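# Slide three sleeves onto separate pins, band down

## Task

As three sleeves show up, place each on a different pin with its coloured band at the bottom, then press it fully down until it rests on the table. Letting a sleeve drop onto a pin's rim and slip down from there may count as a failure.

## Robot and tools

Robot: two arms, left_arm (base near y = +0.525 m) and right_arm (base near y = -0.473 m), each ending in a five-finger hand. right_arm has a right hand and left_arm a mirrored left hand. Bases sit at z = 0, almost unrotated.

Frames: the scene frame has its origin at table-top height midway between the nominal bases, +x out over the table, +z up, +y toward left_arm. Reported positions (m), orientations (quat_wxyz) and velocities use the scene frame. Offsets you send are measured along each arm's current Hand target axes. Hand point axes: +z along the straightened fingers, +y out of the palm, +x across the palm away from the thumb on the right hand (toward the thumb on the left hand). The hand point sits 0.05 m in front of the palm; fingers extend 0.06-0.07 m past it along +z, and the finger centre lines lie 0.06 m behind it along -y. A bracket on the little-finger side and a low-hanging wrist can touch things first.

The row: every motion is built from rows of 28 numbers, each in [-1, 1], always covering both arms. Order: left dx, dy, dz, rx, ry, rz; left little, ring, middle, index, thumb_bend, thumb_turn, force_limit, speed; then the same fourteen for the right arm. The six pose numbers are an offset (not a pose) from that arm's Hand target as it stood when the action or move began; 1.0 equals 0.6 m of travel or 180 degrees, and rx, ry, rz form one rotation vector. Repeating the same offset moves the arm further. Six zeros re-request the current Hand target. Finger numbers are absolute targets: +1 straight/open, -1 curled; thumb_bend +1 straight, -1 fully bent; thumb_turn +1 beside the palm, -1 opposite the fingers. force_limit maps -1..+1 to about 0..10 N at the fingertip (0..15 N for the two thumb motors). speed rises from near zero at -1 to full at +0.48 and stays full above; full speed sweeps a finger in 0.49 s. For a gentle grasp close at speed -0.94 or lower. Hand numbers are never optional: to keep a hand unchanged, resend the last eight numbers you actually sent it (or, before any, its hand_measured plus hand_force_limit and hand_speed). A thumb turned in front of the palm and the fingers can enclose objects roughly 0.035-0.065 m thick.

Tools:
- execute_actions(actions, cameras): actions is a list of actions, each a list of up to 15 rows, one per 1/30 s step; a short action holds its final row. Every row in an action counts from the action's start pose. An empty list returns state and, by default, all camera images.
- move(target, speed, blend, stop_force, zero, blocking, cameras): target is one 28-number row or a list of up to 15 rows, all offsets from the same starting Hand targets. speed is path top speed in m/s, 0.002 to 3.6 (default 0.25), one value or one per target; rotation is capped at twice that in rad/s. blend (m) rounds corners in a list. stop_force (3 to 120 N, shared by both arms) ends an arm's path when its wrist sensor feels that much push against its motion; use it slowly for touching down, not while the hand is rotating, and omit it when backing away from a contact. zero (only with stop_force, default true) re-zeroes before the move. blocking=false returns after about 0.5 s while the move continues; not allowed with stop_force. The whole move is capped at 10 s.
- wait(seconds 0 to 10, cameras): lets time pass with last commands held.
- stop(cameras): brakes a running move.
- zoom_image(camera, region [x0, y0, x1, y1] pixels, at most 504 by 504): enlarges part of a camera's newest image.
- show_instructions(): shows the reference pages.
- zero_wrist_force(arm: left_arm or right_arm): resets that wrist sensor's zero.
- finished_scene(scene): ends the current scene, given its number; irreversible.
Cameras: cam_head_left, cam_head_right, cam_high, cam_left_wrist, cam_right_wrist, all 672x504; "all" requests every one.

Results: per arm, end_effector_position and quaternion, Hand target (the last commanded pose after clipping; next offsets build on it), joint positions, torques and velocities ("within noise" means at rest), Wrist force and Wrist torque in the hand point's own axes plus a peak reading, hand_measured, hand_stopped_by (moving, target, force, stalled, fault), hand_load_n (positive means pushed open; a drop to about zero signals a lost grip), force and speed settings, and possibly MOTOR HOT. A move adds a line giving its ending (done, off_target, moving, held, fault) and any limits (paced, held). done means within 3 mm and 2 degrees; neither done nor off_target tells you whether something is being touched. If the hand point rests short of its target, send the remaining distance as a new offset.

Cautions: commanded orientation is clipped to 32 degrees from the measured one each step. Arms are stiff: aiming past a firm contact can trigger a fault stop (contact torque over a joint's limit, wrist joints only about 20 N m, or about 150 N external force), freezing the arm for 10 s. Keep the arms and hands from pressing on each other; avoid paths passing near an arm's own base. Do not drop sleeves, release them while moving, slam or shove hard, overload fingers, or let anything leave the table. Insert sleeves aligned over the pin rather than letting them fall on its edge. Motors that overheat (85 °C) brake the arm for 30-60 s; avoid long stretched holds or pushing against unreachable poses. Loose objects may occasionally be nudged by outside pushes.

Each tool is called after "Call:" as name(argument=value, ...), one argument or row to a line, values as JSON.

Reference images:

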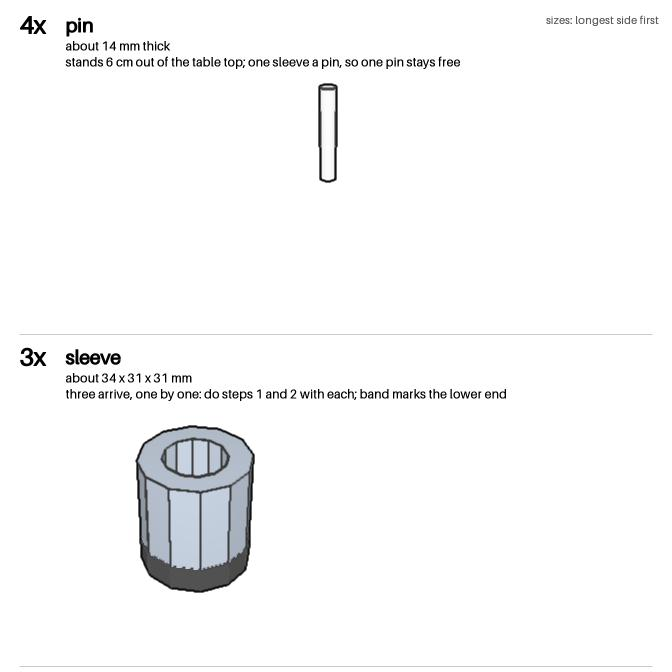

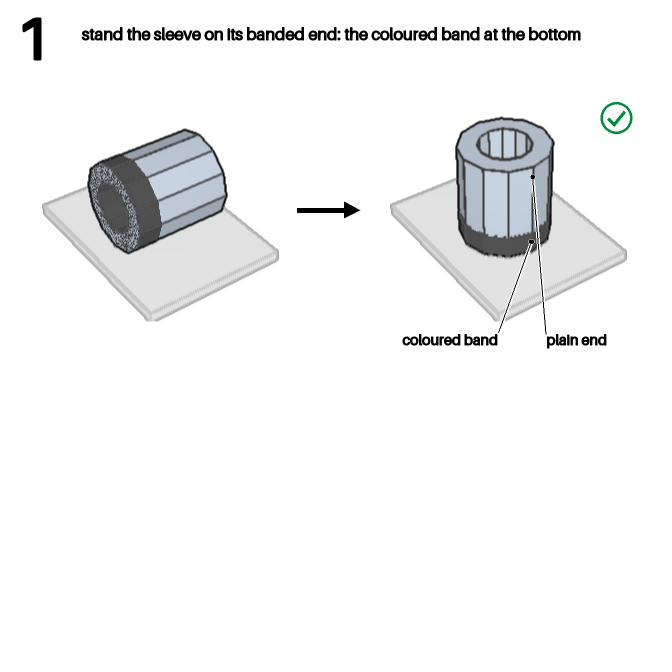

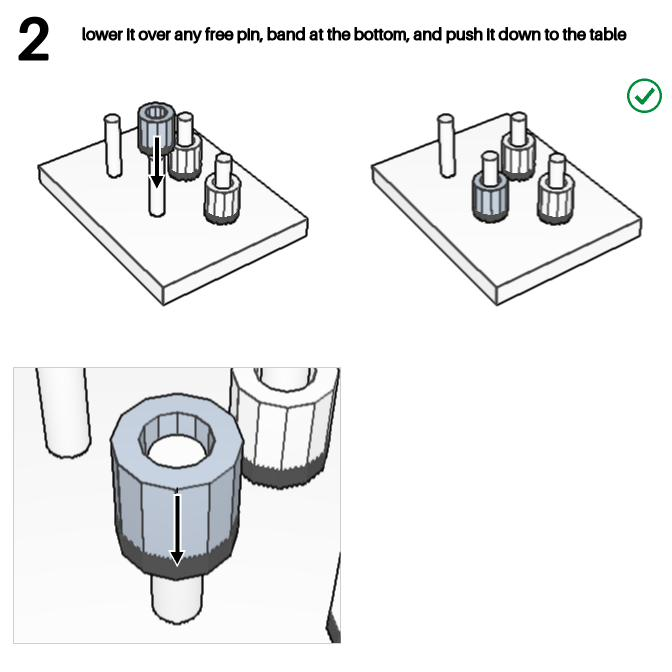

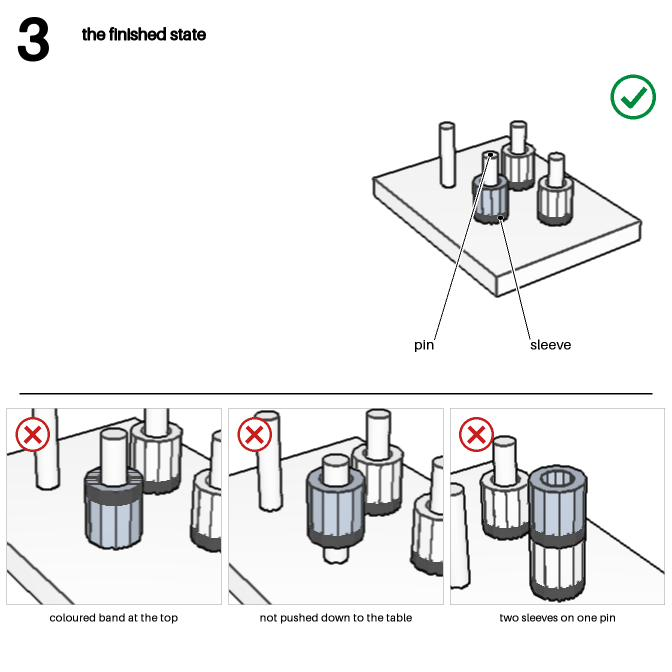

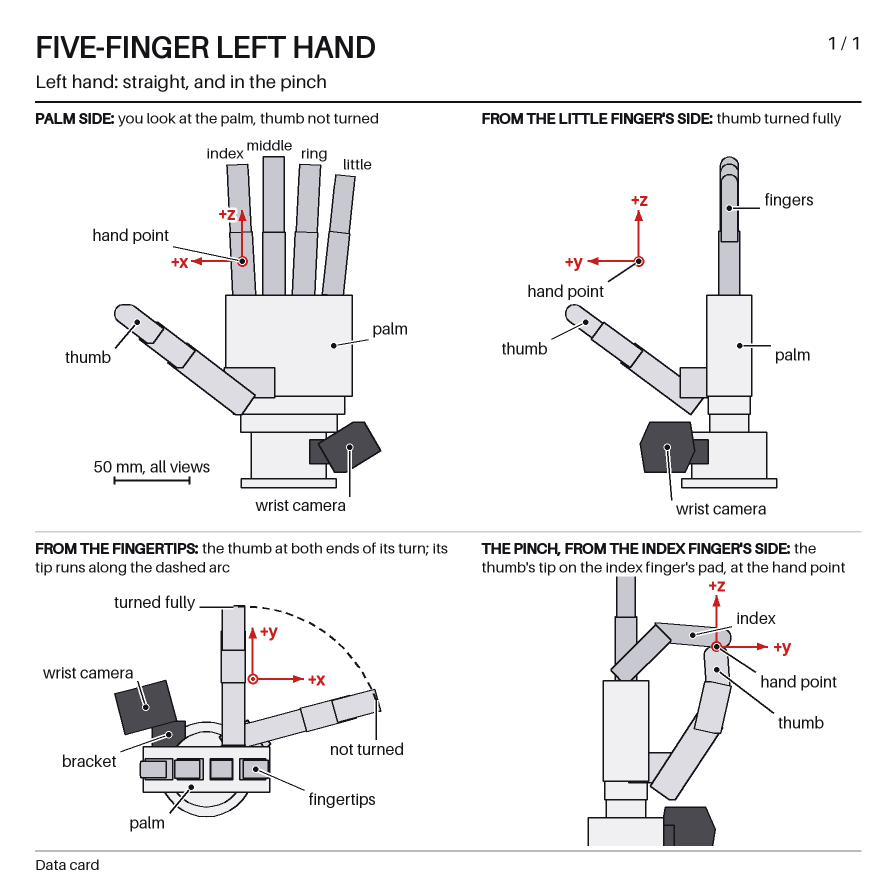

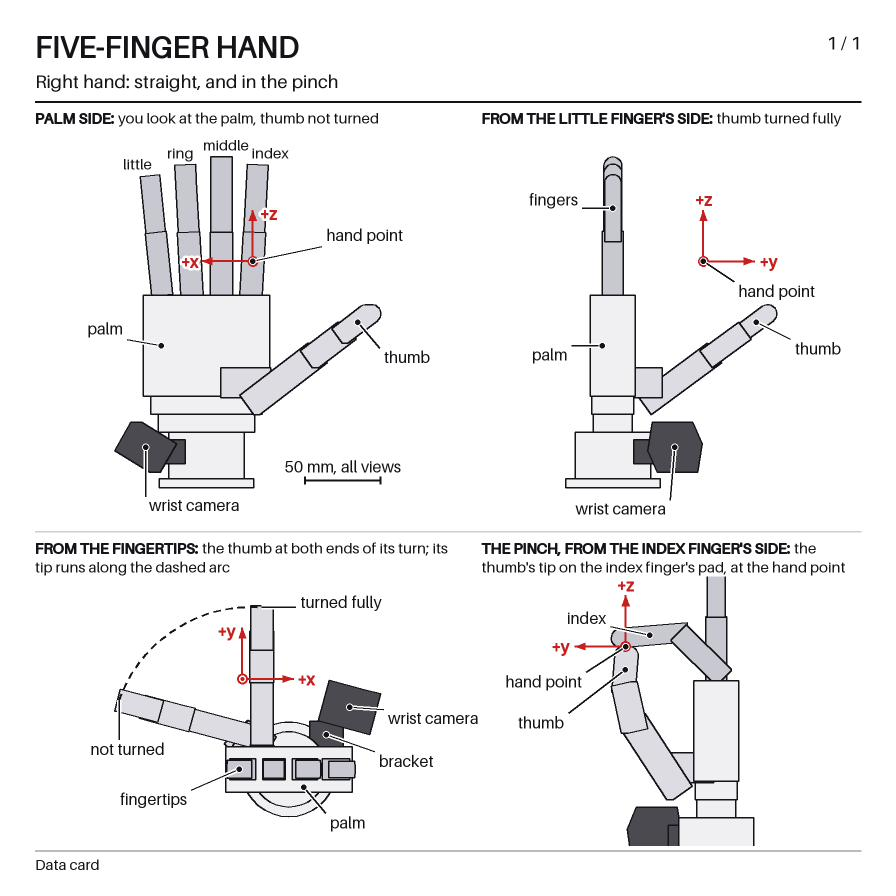

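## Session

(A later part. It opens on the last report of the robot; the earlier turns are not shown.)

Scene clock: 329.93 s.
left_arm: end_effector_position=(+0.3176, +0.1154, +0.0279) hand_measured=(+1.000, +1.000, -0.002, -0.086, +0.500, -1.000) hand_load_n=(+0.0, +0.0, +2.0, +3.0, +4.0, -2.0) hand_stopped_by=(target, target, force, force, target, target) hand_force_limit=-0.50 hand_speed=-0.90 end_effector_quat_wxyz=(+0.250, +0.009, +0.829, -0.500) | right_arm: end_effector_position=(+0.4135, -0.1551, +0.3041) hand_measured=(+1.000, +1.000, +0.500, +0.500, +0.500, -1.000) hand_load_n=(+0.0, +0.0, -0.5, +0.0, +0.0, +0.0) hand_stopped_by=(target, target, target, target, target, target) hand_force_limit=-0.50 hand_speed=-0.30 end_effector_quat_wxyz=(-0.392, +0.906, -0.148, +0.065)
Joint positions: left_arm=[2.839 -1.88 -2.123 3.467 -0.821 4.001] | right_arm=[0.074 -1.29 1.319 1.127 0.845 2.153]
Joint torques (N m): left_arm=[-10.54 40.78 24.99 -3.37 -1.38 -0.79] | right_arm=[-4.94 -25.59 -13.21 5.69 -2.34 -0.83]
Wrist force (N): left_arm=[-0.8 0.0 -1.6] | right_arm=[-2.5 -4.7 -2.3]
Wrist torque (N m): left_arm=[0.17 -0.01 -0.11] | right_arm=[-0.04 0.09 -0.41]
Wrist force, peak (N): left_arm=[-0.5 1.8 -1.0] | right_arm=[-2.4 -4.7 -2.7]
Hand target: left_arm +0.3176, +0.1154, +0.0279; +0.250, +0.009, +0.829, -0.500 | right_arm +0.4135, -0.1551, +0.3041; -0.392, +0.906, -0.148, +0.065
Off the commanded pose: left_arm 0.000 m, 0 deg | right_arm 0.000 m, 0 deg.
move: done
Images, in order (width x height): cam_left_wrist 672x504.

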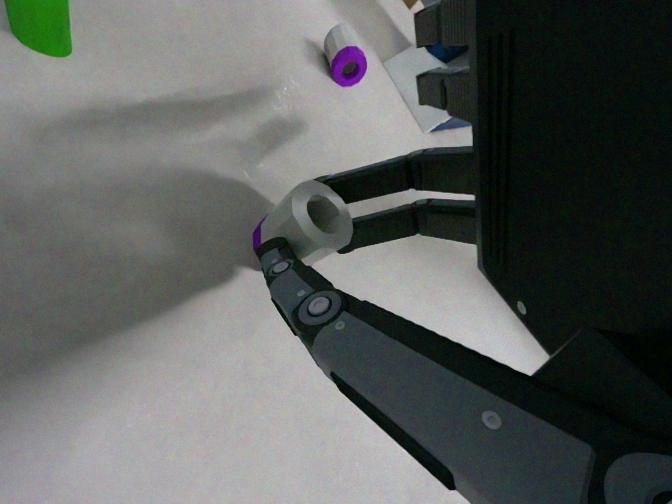

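Call:
move(
  target=[
    [-0.0563,-0.1104,-0.0491,0,0,0,1,1,-0.2,-0.2,0.5,-1,-0.5,-0.9,0,0,0,0,0,0,1,1,0.5,0.5,0.5,-1,-0.5,-0.3],
    [-0.2095,-0.0095,-0.0238,0,0,0,1,1,-0.2,-0.2,0.5,-1,-0.5,-0.9,0,0,0,0,0,0,1,1,0.5,0.5,0.5,-1,-0.5,-0.3],
  ],
  speed=[0.12,0.12],
  blend=[0.01,0],
  cameras=["cam_left_wrist","cam_high"],
)

Call:
zoom_image(
  camera="cam_left_wrist",
  region=[205, 230, 275, 305],
)

Call:
zoom_image(
  camera="cam_high",
  region=[380, 202, 400, 232],
)

Scene clock: 339.10 s.
left_arm: end_effector_position=(+0.4202, +0.1541, +0.0912) hand_measured=(+1.000, +1.000, -0.002, -0.086, +0.502, -1.000) hand_load_n=(+0.0, +0.0, +1.5, +3.0, +4.5, -0.5) hand_stopped_by=(target, target, force, force, target, target) hand_force_limit=-0.50 hand_speed=-0.90 end_effector_quat_wxyz=(+0.250, +0.009, +0.829, -0.500) | right_arm: end_effector_position=(+0.4135, -0.1551, +0.3041) hand_measured=(+1.000, +1.000, +0.500, +0.500, +0.500, -1.000) hand_load_n=(+0.0, +0.0, +0.0, +0.5, +0.0, +0.0) hand_stopped_by=(target, target, target, target, target, target) hand_force_limit=-0.50 hand_speed=-0.30 end_effector_quat_wxyz=(-0.392, +0.906, -0.148, +0.065)
Joint positions: left_arm=[3 -1.927 -1.851 3.147 -0.686 4.13] | right_arm=[0.074 -1.29 1.319 1.127 0.845 2.153]
Joint torques (N m): left_arm=[-10.66 38.74 15.35 1.64 -1.49 -0.35] | right_arm=[-5.77 -26.49 -13.28 5.69 -2.35 -0.66]
Wrist force (N): left_arm=[-0.4 1.0 -0.5] | right_arm=[-2.4 -4.8 -2.3]
Wrist torque (N m): left_arm=[0.17 0.03 -0.18] | right_arm=[-0.05 0.07 -0.40]
Wrist force, peak (N): left_arm=[0.2 2.7 -0.7] | right_arm=[-2.7 -4.9 -2.3]
Hand target: left_arm +0.4202, +0.1541, +0.0912; +0.250, +0.009, +0.829, -0.500 | right_arm +0.4135, -0.1551, +0.3041; -0.392, +0.906, -0.148, +0.065
Off the commanded pose: left_arm 0.000 m, 0 deg | right_arm 0.000 m, 0 deg.
move: done
Images, in order (width x height): cam_high 672x504, cam_left_wrist 672x504.

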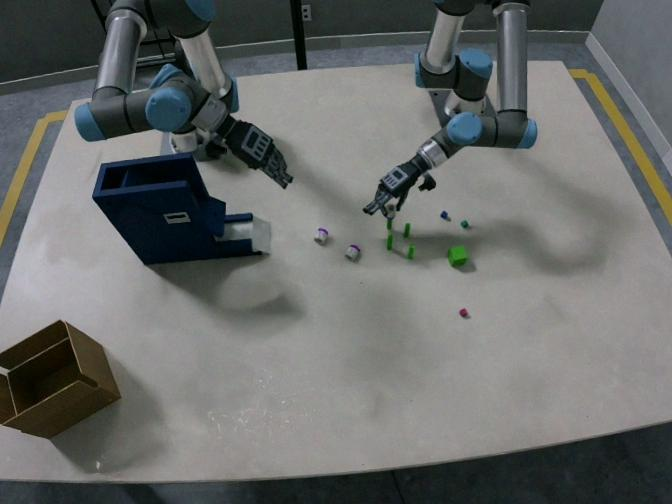

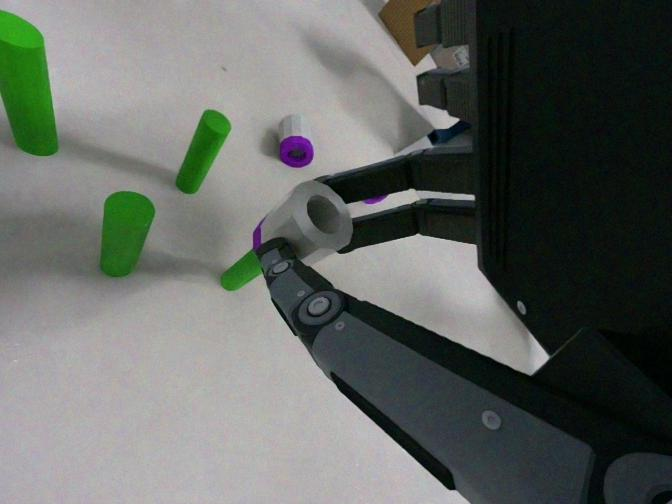

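Scaled by 6.720 from the camera's 672x504 image, which has a finer 960x720 frame.

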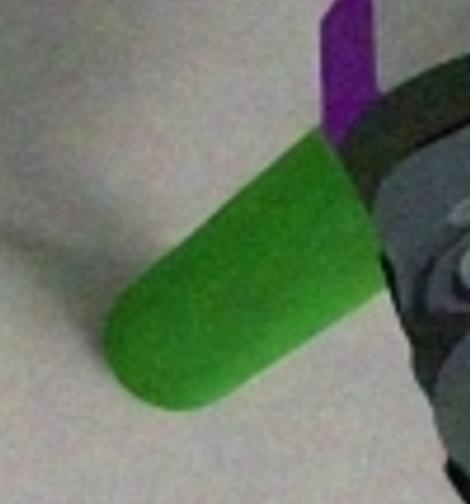

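Scaled by 16.800 from the camera's 672x504 image, which has a finer 960x720 frame.

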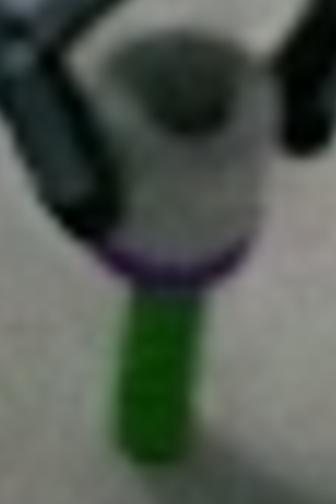

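Call:
move(
  target=[0.0065,0.0127,0.0057,0,0,0,1,1,-0.2,-0.2,0.5,-1,-0.5,-0.9,0,0,0,0,0,0,1,1,0.5,0.5,0.5,-1,-0.5,-0.3],
  speed=0.015,
  stop_force=3,
  cameras=["cam_high","cam_left_wrist"],
)

Scene clock: 355.70 s.
left_arm: end_effector_position=(+0.4202, +0.1541, +0.0820) hand_measured=(+1.000, +1.000, -0.002, -0.086, +0.502, -1.000) hand_load_n=(+0.0, +0.0, +2.0, +2.5, +4.5, -0.5) hand_stopped_by=(target, target, force, force, target, target) hand_force_limit=-0.50 hand_speed=-0.90 end_effector_quat_wxyz=(+0.250, +0.009, +0.829, -0.500) | right_arm: end_effector_position=(+0.4135, -0.1551, +0.3041) hand_measured=(+1.000, +1.000, +0.500, +0.500, +0.500, -1.000) hand_load_n=(+0.0, +0.0, +0.0, +0.0, +0.0, +0.0) hand_stopped_by=(target, target, target, target, target, target) hand_force_limit=-0.50 hand_speed=-0.30 end_effector_quat_wxyz=(-0.392, +0.906, -0.148, +0.065)
Joint positions: left_arm=[3 -1.94 -1.86 3.17 -0.686 4.131] | right_arm=[0.074 -1.29 1.319 1.127 0.845 2.153]
Joint torques (N m): left_arm=[10.27 49.39 29.95 -4.18 2.43 -0.9] | right_arm=[-5.34 -26.26 -13.23 5.71 -2.23 -0.65]
Wrist force (N): left_arm=[-0.5 1.3 -0.4] | right_arm=[-2.2 -4.7 -2.1]
Wrist torque (N m): left_arm=[0.18 0.04 -0.19] | right_arm=[-0.03 0.04 -0.38]
Wrist force, peak (N): left_arm=[-0.5 1.7 -0.3] | right_arm=[-2.4 -5.1 -2.2]
Hand target: left_arm +0.4202, +0.1541, +0.0820; +0.250, +0.009, +0.829, -0.500 | right_arm +0.4135, -0.1551, +0.3041; -0.392, +0.906, -0.148, +0.065
Off the commanded pose: left_arm 0.000 m, 0 deg | right_arm 0.000 m, 0 deg.
move: done
Images, in order (width x height): cam_high 672x504, cam_left_wrist 672x504.

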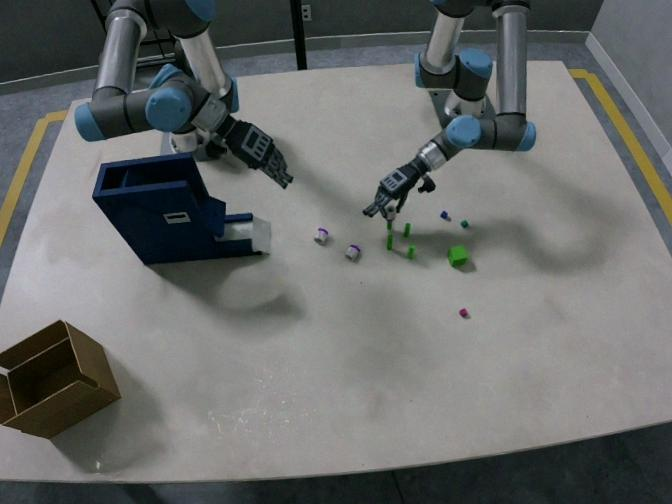

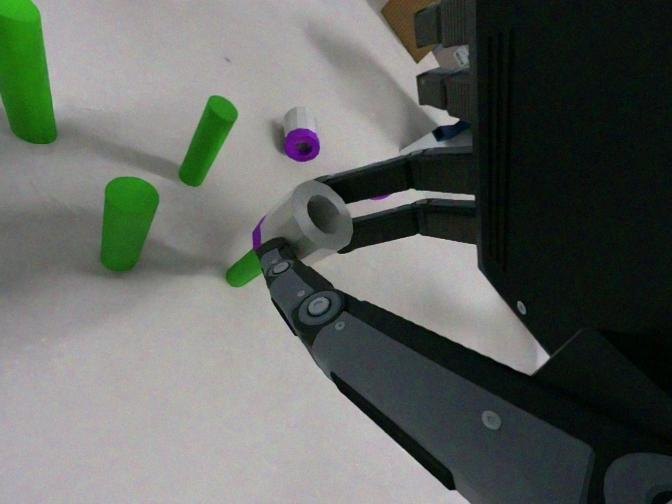

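Call:
zoom_image(
  camera="cam_left_wrist",
  region=[205, 160, 375, 300],
)

Call:
zoom_image(
  camera="cam_high",
  region=[370, 192, 430, 262],
)

Scaled by 2.965 from the camera's 672x504 image, which has a finer 960x720 frame.

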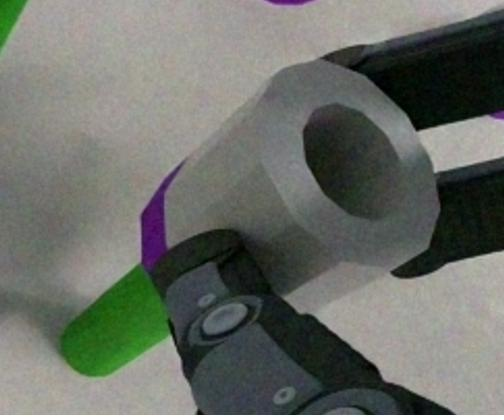

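Scaled by 7.200 from the camera's 672x504 image, which has a finer 960x720 frame.

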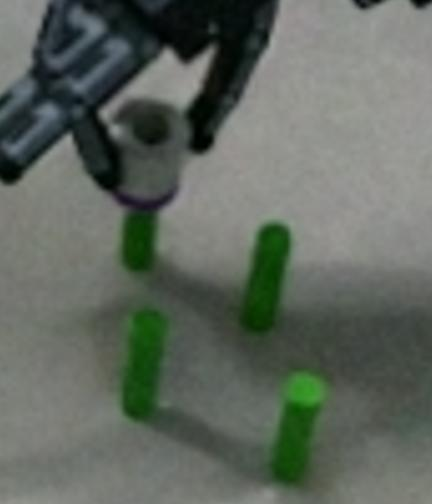

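Call:
move(
  target=[0.0430,0.0842,0.0375,0,0,0,1,1,-0.2,-0.2,0.5,-1,-0.5,-0.9,0,0,0,0,0,0,1,1,0.5,0.5,0.5,-1,-0.5,-0.3],
  speed=0.03,
  stop_force=5,
  cameras=["cam_high","cam_left_wrist"],
)

Scene clock: 362.70 s.
left_arm: end_effector_position=(+0.4202, +0.1544, +0.0210) hand_measured=(+1.000, +1.000, -0.002, -0.086, +0.502, -1.000) hand_load_n=(+0.0, +0.0, +4.0, +0.5, +3.5, +0.0) hand_stopped_by=(target, target, force, force, target, target) hand_force_limit=-0.50 hand_speed=-0.90 end_effector_quat_wxyz=(+0.250, +0.009, +0.829, -0.500) | right_arm: end_effector_position=(+0.4135, -0.1551, +0.3041) hand_measured=(+1.000, +1.000, +0.500, +0.500, +0.500, -1.000) hand_load_n=(+0.0, +0.0, -0.5, +0.0, +0.0, +0.0) hand_stopped_by=(target, target, target, target, target, target) hand_force_limit=-0.50 hand_speed=-0.30 end_effector_quat_wxyz=(-0.392, +0.906, -0.148, +0.065)
Joint positions: left_arm=[3.001 -2.041 -1.909 3.319 -0.686 4.131] | right_arm=[0.074 -1.29 1.319 1.127 0.845 2.153]
Joint torques (N m): left_arm=[10.14 51.58 26.66 -4.27 2.17 -0.97] | right_arm=[-5.05 -26.35 -13.27 5.82 -2.18 -0.64]
Wrist force (N): left_arm=[-0.4 1.2 -0.5] | right_arm=[-2.4 -4.7 -2.0]
Wrist torque (N m): left_arm=[0.19 0.02 -0.20] | right_arm=[-0.04 0.07 -0.40]
Wrist force, peak (N): left_arm=[-1.1 -1.8 -1.7] | right_arm=[-2.5 -5.0 -2.2]
Hand target: left_arm +0.4202, +0.1544, +0.0210; +0.250, +0.009, +0.829, -0.500 | right_arm +0.4135, -0.1551, +0.3041; -0.392, +0.906, -0.148, +0.065
Off the commanded pose: left_arm 0.000 m, 0 deg | right_arm 0.000 m, 0 deg.
move: done
Images, in order (width x height): cam_high 672x504, cam_left_wrist 672x504.

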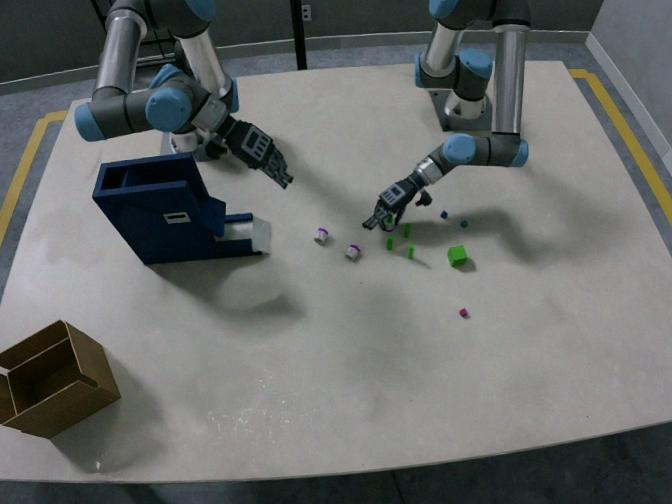

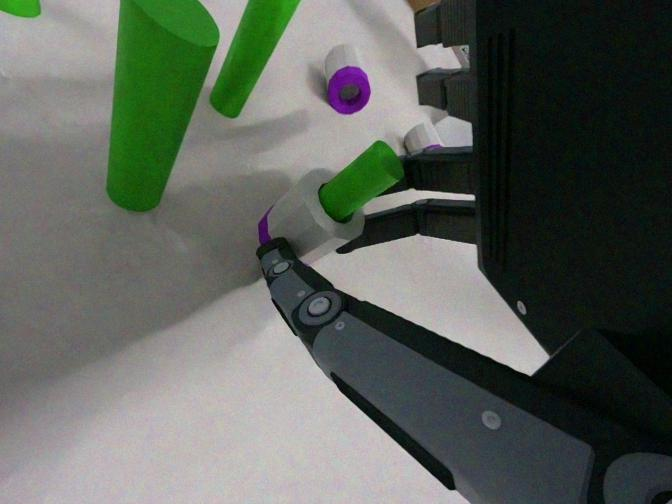

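Call:
move(
  target=[
    [0,0,0,0,0,0,1,1,0.2,0.2,0.5,-1,-0.5,-0.8,0,0,0,0,0,0,1,1,0.5,0.5,0.5,-1,-0.5,-0.3],
    [0,0.0027,-0.0061,0,0,0,1,1,0.2,0.2,0.5,-1,-0.5,-0.8,0,0,0,0,0,0,1,1,0.5,0.5,0.5,-1,-0.5,-0.3],
    [-0.0775,-0.1491,-0.0737,0,0,0,1,1,0.2,0.2,0.5,-1,-0.5,-0.8,0.0003,-0.1216,-0.1142,0,0,0,1,1,0.5,0.5,0.5,-1,-0.5,-0.3],
  ],
  speed=[0.05,0.04,0.15],
  cameras=["cam_high","cam_left_wrist"],
)

Scene clock: 384.37 s.
left_arm: end_effector_position=(+0.4192, +0.1576, +0.1309) hand_measured=(+1.000, +1.000, +0.200, +0.200, +0.500, -1.000) hand_load_n=(+0.0, +0.0, +0.0, +0.0, +0.0, +0.0) hand_stopped_by=(target, target, target, target, target, target) hand_force_limit=-0.50 hand_speed=-0.80 end_effector_quat_wxyz=(+0.250, +0.009, +0.829, -0.500) | right_arm: end_effector_position=(+0.4135, -0.1551, +0.4040) hand_measured=(+1.000, +1.000, +0.500, +0.500, +0.500, -1.000) hand_load_n=(+0.0, +0.0, +0.0, +0.0, +0.0, +0.0) hand_stopped_by=(target, target, target, target, target, target) hand_force_limit=-0.50 hand_speed=-0.30 end_effector_quat_wxyz=(-0.392, +0.906, -0.148, +0.065)
Joint positions: left_arm=[3.008 -1.869 -1.812 3.044 -0.68 4.139] | right_arm=[0.074 -1.264 1.027 1.392 0.845 2.153]
Joint torques (N m): left_arm=[5.61 46.89 14.58 -1 1.52 -0.59] | right_arm=[6.61 -54.92 -28.36 2.6 1.15 -0.81]
Wrist force (N): left_arm=[-0.6 0.9 -0.5] | right_arm=[-2.4 -4.7 -2.5]
Wrist torque (N m): left_arm=[0.14 0.05 -0.20] | right_arm=[-0.04 0.09 -0.37]
Wrist force, peak (N): left_arm=[0.4 2.5 0.0] | right_arm=[-2.1 -5.7 -3.4]
Hand target: left_arm +0.4192, +0.1576, +0.1310; +0.250, +0.009, +0.829, -0.500 | right_arm +0.4134, -0.1551, +0.4042; -0.392, +0.906, -0.148, +0.065
Off the commanded pose: left_arm 0.000 m, 0 deg | right_arm 0.000 m, 0 deg.
move: done
Images, in order (width x height): cam_high 672x504, cam_left_wrist 672x504.

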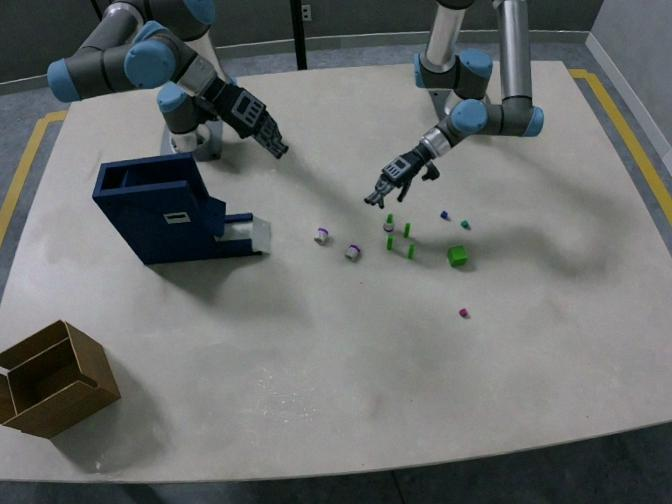

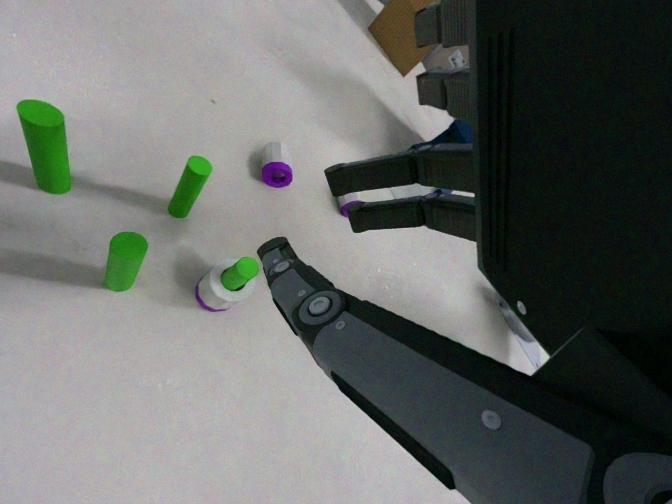

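Call:
move(
  target=[0.0630,-0.1223,0.2910,-0.0436,0.2210,-0.0209,1,1,0.5,0.5,0.5,-1,-0.5,-0.5,0,0,0,0,0,0,1,1,0.5,0.5,0.5,-1,-0.5,-0.3],
  speed=0.3,
  cameras=["cam_high","cam_left_wrist"],
)

Scene clock: 389.20 s.
left_arm: end_effector_position=(+0.4374, -0.0335, +0.1103) hand_measured=(+1.000, +1.000, +0.500, +0.500, +0.500, -1.000) hand_load_n=(+0.0, +0.0, +0.0, +0.0, +0.0, +0.0) hand_stopped_by=(target, target, target, target, target, target) hand_force_limit=-0.50 hand_speed=-0.50 end_effector_quat_wxyz=(-0.063, +0.135, +0.896, -0.419) end_effector_velocity=(+0.001, +0.000, +0.000) end_effector_angular_velocity=(-0.002, -0.004, +0.000) | right_arm: end_effector_position=(+0.4134, -0.1551, +0.4042) hand_measured=(+1.000, +1.000, +0.500, +0.500, +0.500, -1.000) hand_load_n=(+0.0, +0.0, +0.0, +0.0, +0.0, +0.0) hand_stopped_by=(target, target, target, target, target, target) hand_force_limit=-0.50 hand_speed=-0.30 end_effector_quat_wxyz=(-0.392, +0.906, -0.148, +0.065)
Joint positions: left_arm=[2.682 -2.796 -0.274 1.678 -0.71 4.48] | right_arm=[0.074 -1.264 1.027 1.392 0.845 2.153]
Joint velocities: left_arm=[0 0.003 -0.003 0.005 0 0.001] | right_arm=[within noise]
Joint torques (N m): left_arm=[12.1 84.73 13.68 -0.17 0.09 -0.9] | right_arm=[6.18 -53.37 -30.3 5.16 1.14 1.26]
Wrist force (N): left_arm=[-1.1 0.9 -0.5] | right_arm=[-2.4 -4.5 -2.5]
Wrist torque (N m): left_arm=[0.17 0.14 -0.22] | right_arm=[-0.01 0.09 -0.36]
Wrist force, peak (N): left_arm=[-0.6 1.5 -2.0] | right_arm=[-2.4 -4.9 -2.7]
Hand target: left_arm +0.4375, -0.0335, +0.1103; -0.062, +0.135, +0.896, -0.419 | right_arm +0.4134, -0.1551, +0.4042; -0.392, +0.906, -0.148, +0.065
Off the commanded pose: left_arm 0.000 m, 0 deg | right_arm 0.000 m, 0 deg.
move: done
Images, in order (width x height): cam_high 672x504, cam_left_wrist 672x504.

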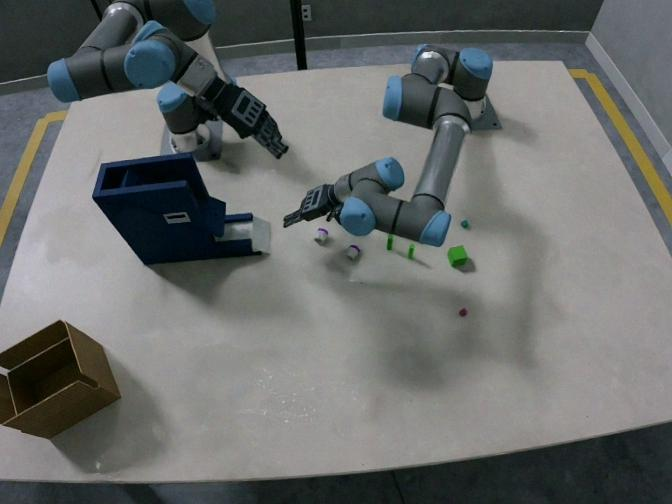

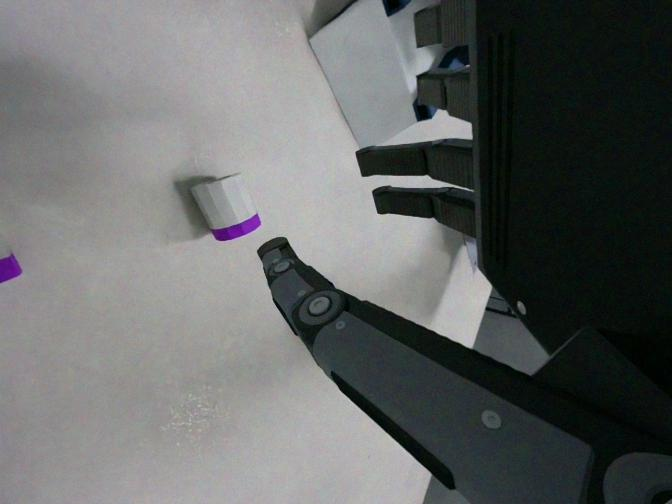

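Call:
zoom_image(
  camera="cam_left_wrist",
  region=[170, 150, 290, 260],
)

Call:
zoom_image(
  camera="cam_high",
  region=[300, 215, 380, 275],
)

Scaled by 4.200 from the camera's 672x504 image, which has a finer 960x720 frame.

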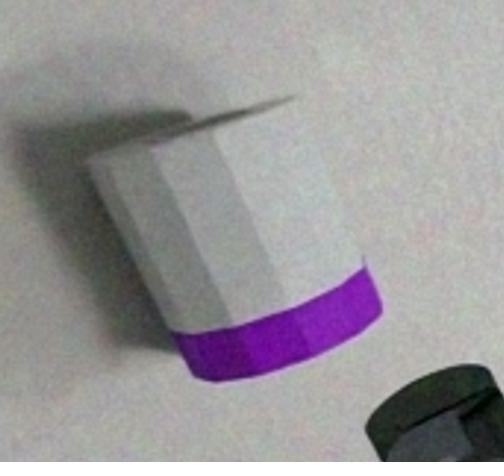

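Scaled by 6.300 from the camera's 672x504 image, which has a finer 960x720 frame.

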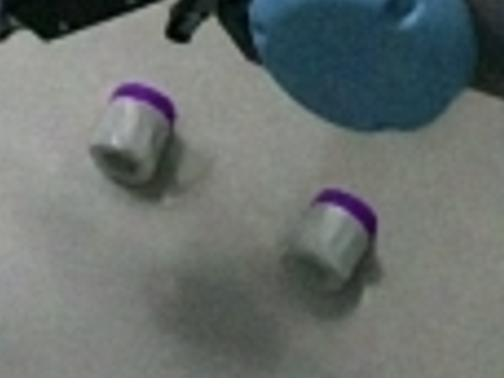

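Call:
move(
  target=[-0.0147,0.0723,0.0437,0,0.0328,0.0275,1,1,0.5,0.5,0.5,-1,-0.5,-0.5,0,0,0,0,0,0,1,1,0.5,0.5,0.5,-1,-0.5,-0.3],
  speed=0.15,
  cameras=["cam_high","cam_left_wrist"],
)

Call:
zoom_image(
  camera="cam_left_wrist",
  region=[180, 130, 360, 280],
)

Scene clock: 403.03 s.
left_arm: end_effector_position=(+0.4474, -0.0279, +0.0601) hand_measured=(+1.000, +1.000, +0.500, +0.500, +0.500, -1.000) hand_load_n=(+0.0, +0.0, -0.5, +0.0, +0.0, +0.0) hand_stopped_by=(target, target, target, target, target, target) hand_force_limit=-0.50 hand_speed=-0.50 end_effector_quat_wxyz=(-0.076, +0.191, +0.884, -0.420) end_effector_velocity=(+0.000, -0.001, -0.001) end_effector_angular_velocity=(-0.001, -0.004, -0.005) | right_arm: end_effector_position=(+0.4134, -0.1551, +0.4042) hand_measured=(+1.000, +1.000, +0.500, +0.500, +0.500, -1.000) hand_load_n=(+0.0, +0.0, +0.0, +0.0, +0.0, +0.0) hand_stopped_by=(target, target, target, target, target, target) hand_force_limit=-0.50 hand_speed=-0.30 end_effector_quat_wxyz=(-0.392, +0.906, -0.148, +0.065)
Joint positions: left_arm=[2.695 -2.991 -0.035 1.511 -0.689 4.675] | right_arm=[0.074 -1.264 1.027 1.392 0.845 2.153]
Joint velocities: left_arm=[-0.001 -0.001 0.002 0 -0.001 0.005] | right_arm=[within noise]
Joint torques (N m): left_arm=[-13.83 73.79 33.28 -5.32 -1.14 0.78] | right_arm=[5.74 -52.03 -15.55 0.64 1.09 1.05]
Wrist force (N): left_arm=[-1.1 1.0 -0.2] | right_arm=[-2.4 -4.8 -2.5]
Wrist torque (N m): left_arm=[0.18 0.16 -0.20] | right_arm=[-0.05 0.08 -0.37]
Wrist force, peak (N): left_arm=[-1.0 2.2 0.4] | right_arm=[-2.4 -4.8 -2.7]
Hand target: left_arm +0.4483, -0.0287, +0.0602; -0.090, +0.195, +0.885, -0.413 | right_arm +0.4134, -0.1551, +0.4042; -0.392, +0.906, -0.148, +0.065
Off the commanded pose: left_arm 0.001 m, 2 deg | right_arm 0.000 m, 0 deg.
elbow stopped short (left arm): the move would have taken joint 3 (elbow) straighter than the controller allows.
move: done
Images, in order (width x height): cam_high 672x504, cam_left_wrist 672x504.

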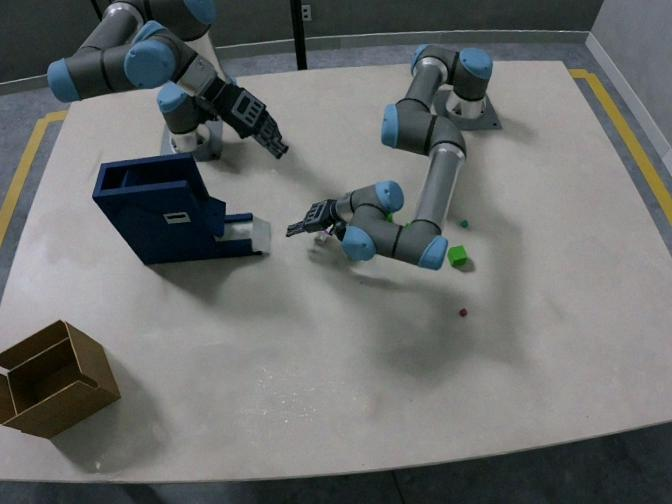

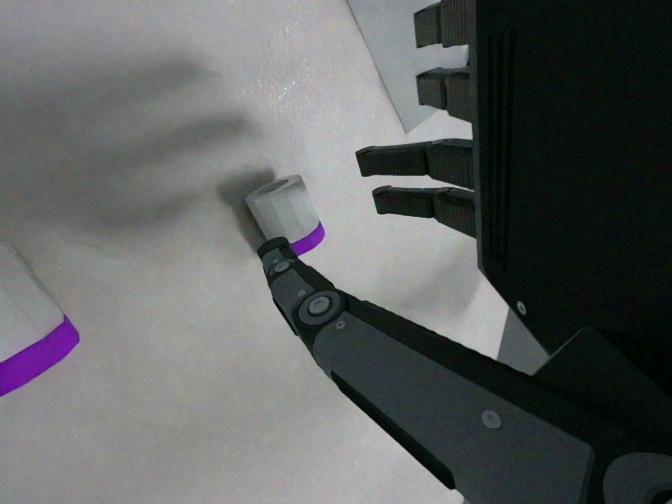

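Scaled by 2.800 from the camera's 672x504 image, which has a finer 960x720 frame.

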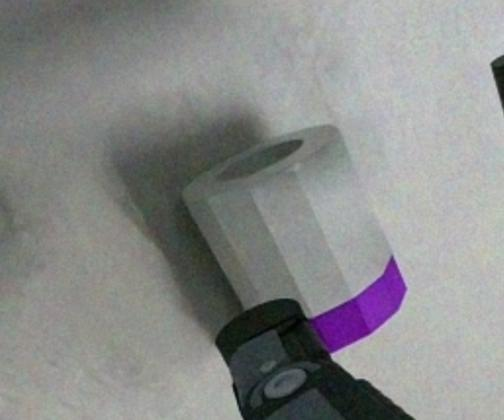

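Call:
move(
  target=[
    [0.0050,-0.0023,0.0028,0,-0.0328,-0.0275,1,1,0.5,0.5,0.5,-1,-0.5,-0.9,0,0,0,0,0,0,1,1,0.5,0.5,0.5,-1,-0.5,-0.3],
    [0.0050,0.0388,0.0373,0,-0.0328,-0.0275,1,1,0.5,0.5,0.5,-1,-0.5,-0.9,0,0,0,0,0,0,1,1,0.5,0.5,0.5,-1,-0.5,-0.3],
    [0.0050,0.0388,0.0373,0,-0.0328,-0.0275,1,1,-0.2,-0.2,0.5,-1,-0.5,-0.9,0,0,0,0,0,0,1,1,0.5,0.5,0.5,-1,-0.5,-0.3],
  ],
  speed=[0.1,0.06,0.05],
  cameras=["cam_high","cam_left_wrist"],
)

Scene clock: 417.93 s.
left_arm: end_effector_position=(+0.4447, -0.0295, +0.0280) hand_measured=(+1.000, +1.000, +0.456, -0.030, +0.500, -1.000) hand_load_n=(+0.0, +0.0, +3.5, +2.5, +2.5, +0.0) hand_stopped_by=(target, target, force, force, target, target) hand_force_limit=-0.50 hand_speed=-0.90 end_effector_quat_wxyz=(-0.062, +0.135, +0.896, -0.419) | right_arm: end_effector_position=(+0.4134, -0.1551, +0.4042) hand_measured=(+1.000, +1.000, +0.500, +0.500, +0.500, -1.000) hand_load_n=(+0.0, +0.0, +0.0, +0.0, +0.0, +0.0) hand_stopped_by=(target, target, target, target, target, target) hand_force_limit=-0.50 hand_speed=-0.30 end_effector_quat_wxyz=(-0.392, +0.906, -0.148, +0.065)
Joint positions: left_arm=[2.692 -2.83 -0.416 1.844 -0.709 4.494] | right_arm=[0.074 -1.264 1.027 1.392 0.845 2.153]
Joint torques (N m): left_arm=[10.19 75.84 30.25 -5.2 -1.67 0.78] | right_arm=[4.56 -51.91 -15.58 0.29 1.18 0.64]
Wrist force (N): left_arm=[-0.8 -2.8 -0.9] | right_arm=[-2.2 -4.8 -2.2]
Wrist torque (N m): left_arm=[0.21 0.10 -0.02] | right_arm=[-0.07 0.05 -0.36]
Wrist force, peak (N): left_arm=[-0.8 -3.3 -0.7] | right_arm=[-2.3 -4.9 -2.6]
Hand target: left_arm +0.4447, -0.0295, +0.0280; -0.062, +0.135, +0.896, -0.419 | right_arm +0.4134, -0.1551, +0.4042; -0.392, +0.906, -0.148, +0.065
Off the commanded pose: left_arm 0.000 m, 0 deg | right_arm 0.000 m, 0 deg.
move: done
Images, in order (width x height): cam_high 672x504, cam_left_wrist 672x504.

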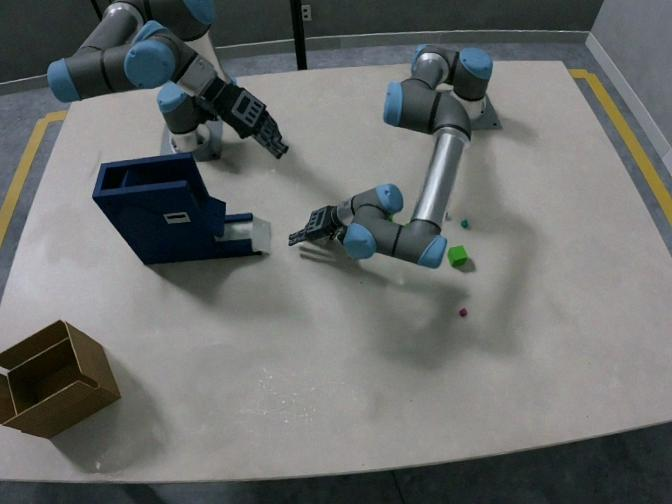

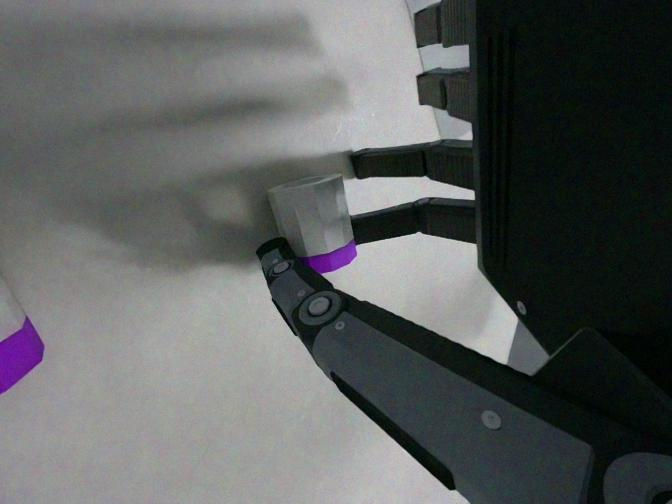

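Call:
move(
  target=[
    [0,-0.0032,-0.0027,0,0,0,1,1,-0.2,-0.2,0.5,-1,-0.5,-0.9,0,0,0,0,0,0,1,1,0.5,0.5,0.5,-1,-0.5,-0.3],
    [0,-0.0032,-0.0027,0,0,0,1,1,-0.21,-0.2,0.5,-1,-0.45,-0.9,0,0,0,0,0,0,1,1,0.5,0.5,0.5,-1,-0.5,-0.3],
  ],
  speed=0.03,
  cameras=["cam_left_wrist"],
)

Scene clock: 423.40 s.
left_arm: end_effector_position=(+0.4447, -0.0295, +0.0305) hand_measured=(+1.000, +1.000, +0.000, -0.030, +0.500, -1.000) hand_load_n=(+0.0, +0.0, +3.0, +1.0, +3.0, +1.0) hand_stopped_by=(target, target, force, force, target, target) hand_force_limit=-0.45 hand_speed=-0.90 end_effector_quat_wxyz=(-0.062, +0.135, +0.896, -0.419) | right_arm: end_effector_position=(+0.4134, -0.1551, +0.4042) hand_measured=(+1.000, +1.000, +0.500, +0.500, +0.500, -1.000) hand_load_n=(+0.0, +0.0, +0.0, +0.0, +0.0, +0.0) hand_stopped_by=(target, target, target, target, target, target) hand_force_limit=-0.50 hand_speed=-0.30 end_effector_quat_wxyz=(-0.392, +0.906, -0.148, +0.065)
Joint positions: left_arm=[2.692 -2.829 -0.413 1.839 -0.709 4.494] | right_arm=[0.074 -1.264 1.027 1.392 0.845 2.153]
Joint torques (N m): left_arm=[10.65 72.18 13.13 -0.42 3.05 0.51] | right_arm=[4.8 -52.23 -16.07 0.32 1.27 0.57]
Wrist force (N): left_arm=[-0.8 0.9 0.0] | right_arm=[-2.0 -4.7 -2.2]
Wrist torque (N m): left_arm=[0.16 0.10 -0.10] | right_arm=[-0.05 0.01 -0.34]
Wrist force, peak (N): left_arm=[-0.9 -3.0 -0.7] | right_arm=[-2.3 -5.0 -2.4]
Hand target: left_arm +0.4447, -0.0295, +0.0305; -0.062, +0.135, +0.896, -0.419 | right_arm +0.4134, -0.1551, +0.4042; -0.392, +0.906, -0.148, +0.065
Off the commanded pose: left_arm 0.000 m, 0 deg | right_arm 0.000 m, 0 deg.
move: done
Images, in order (width x height): cam_left_wrist 672x504.

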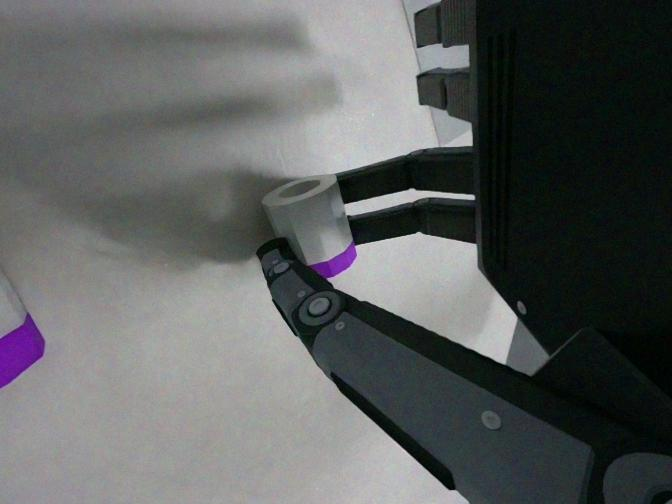

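Call:
zoom_image(
  camera="cam_left_wrist",
  region=[240, 150, 390, 300],
)

Scaled by 3.360 from the camera's 672x504 image, which has a finer 960x720 frame.

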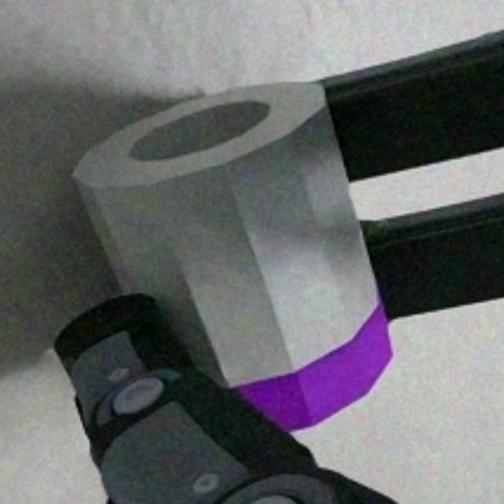

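Call:
move(
  target=[
    [0,-0.1277,-0.1072,0,0,0,1,1,-0.21,-0.2,0.5,-1,-0.45,-0.9,0,0,0,0,0,0,1,1,0.5,0.5,0.5,-1,-0.5,-0.3],
    [0.2525,-0.0048,-0.2278,-0.1196,-0.3758,0.2123,1,1,-0.21,-0.2,0.5,-1,-0.45,-0.9,0,0,0,0,0,0,1,1,0.5,0.5,0.5,-1,-0.5,-0.3],
  ],
  speed=[0.15,0.3],
  blend=[0.04,0],
  cameras=["cam_high","cam_left_wrist","cam_head_left"],
)

Scene clock: 439.20 s.
left_arm: end_effector_position=(+0.3300, +0.1135, +0.1201) hand_measured=(+1.000, +1.000, +0.000, -0.030, +0.500, -1.000) hand_load_n=(-0.5, +0.0, +2.5, +1.0, +3.0, +1.5) hand_stopped_by=(target, target, force, force, target, target) hand_force_limit=-0.45 hand_speed=-0.90 end_effector_quat_wxyz=(+0.590, +0.161, +0.748, -0.257) | right_arm: end_effector_position=(+0.4134, -0.1551, +0.4042) hand_measured=(+1.000, +1.000, +0.500, +0.500, +0.500, -1.000) hand_load_n=(+0.0, +0.0, +0.0, +0.0, +0.0, +0.0) hand_stopped_by=(target, target, target, target, target, target) hand_force_limit=-0.50 hand_speed=-0.30 end_effector_quat_wxyz=(-0.392, +0.906, -0.148, +0.065)
Joint positions: left_arm=[2.416 -1.733 -2.201 3.761 -1.662 4.498] | right_arm=[0.074 -1.264 1.027 1.392 0.845 2.153]
Joint torques (N m): left_arm=[12.02 38.49 14.78 3.9 -2.14 0.93] | right_arm=[3.65 -50.47 -15.86 0.36 1.19 0.45]
Wrist force (N): left_arm=[0.2 0.5 0.0] | right_arm=[-2.4 -4.7 -2.2]
Wrist torque (N m): left_arm=[0.10 -0.04 -0.09] | right_arm=[-0.06 0.08 -0.37]
Wrist force, peak (N): left_arm=[-0.6 2.6 1.1] | right_arm=[-2.4 -4.9 -2.5]
Hand target: left_arm +0.3301, +0.1136, +0.1202; +0.590, +0.161, +0.748, -0.257 | right_arm +0.4134, -0.1551, +0.4042; -0.392, +0.906, -0.148, +0.065
Off the commanded pose: left_arm 0.000 m, 0 deg | right_arm 0.000 m, 0 deg.
move: done
Images, in order (width x height): cam_head_left 672x504, cam_high 672x504, cam_left_wrist 672x504.

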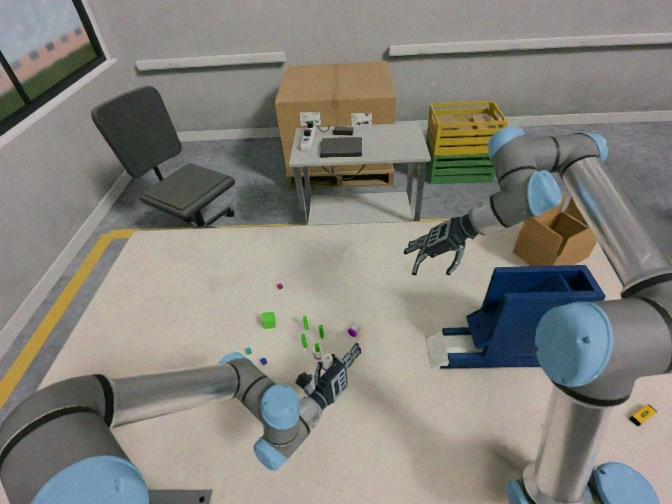

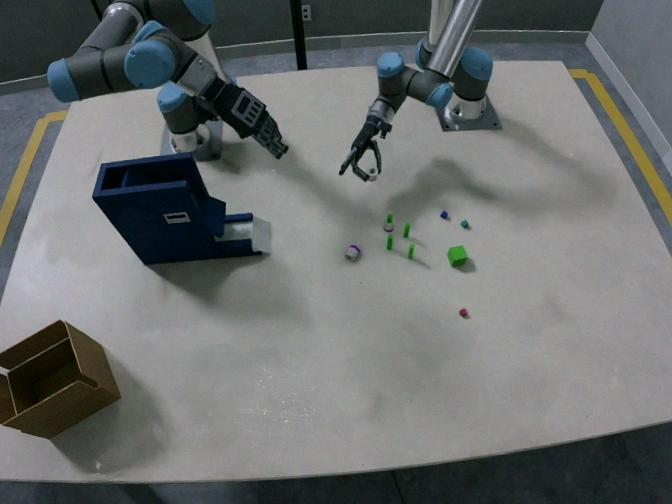

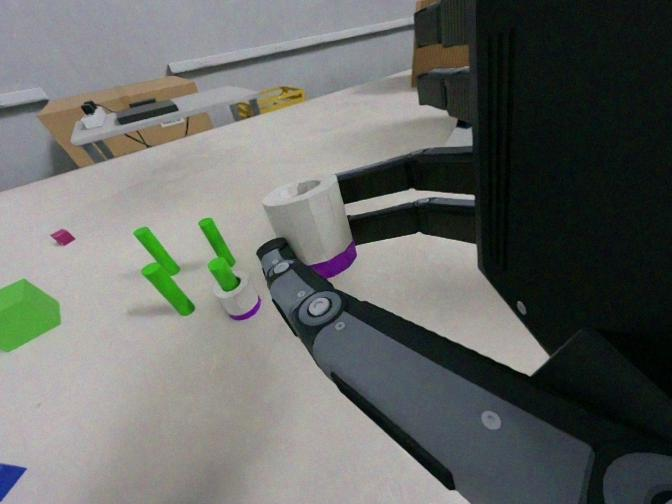

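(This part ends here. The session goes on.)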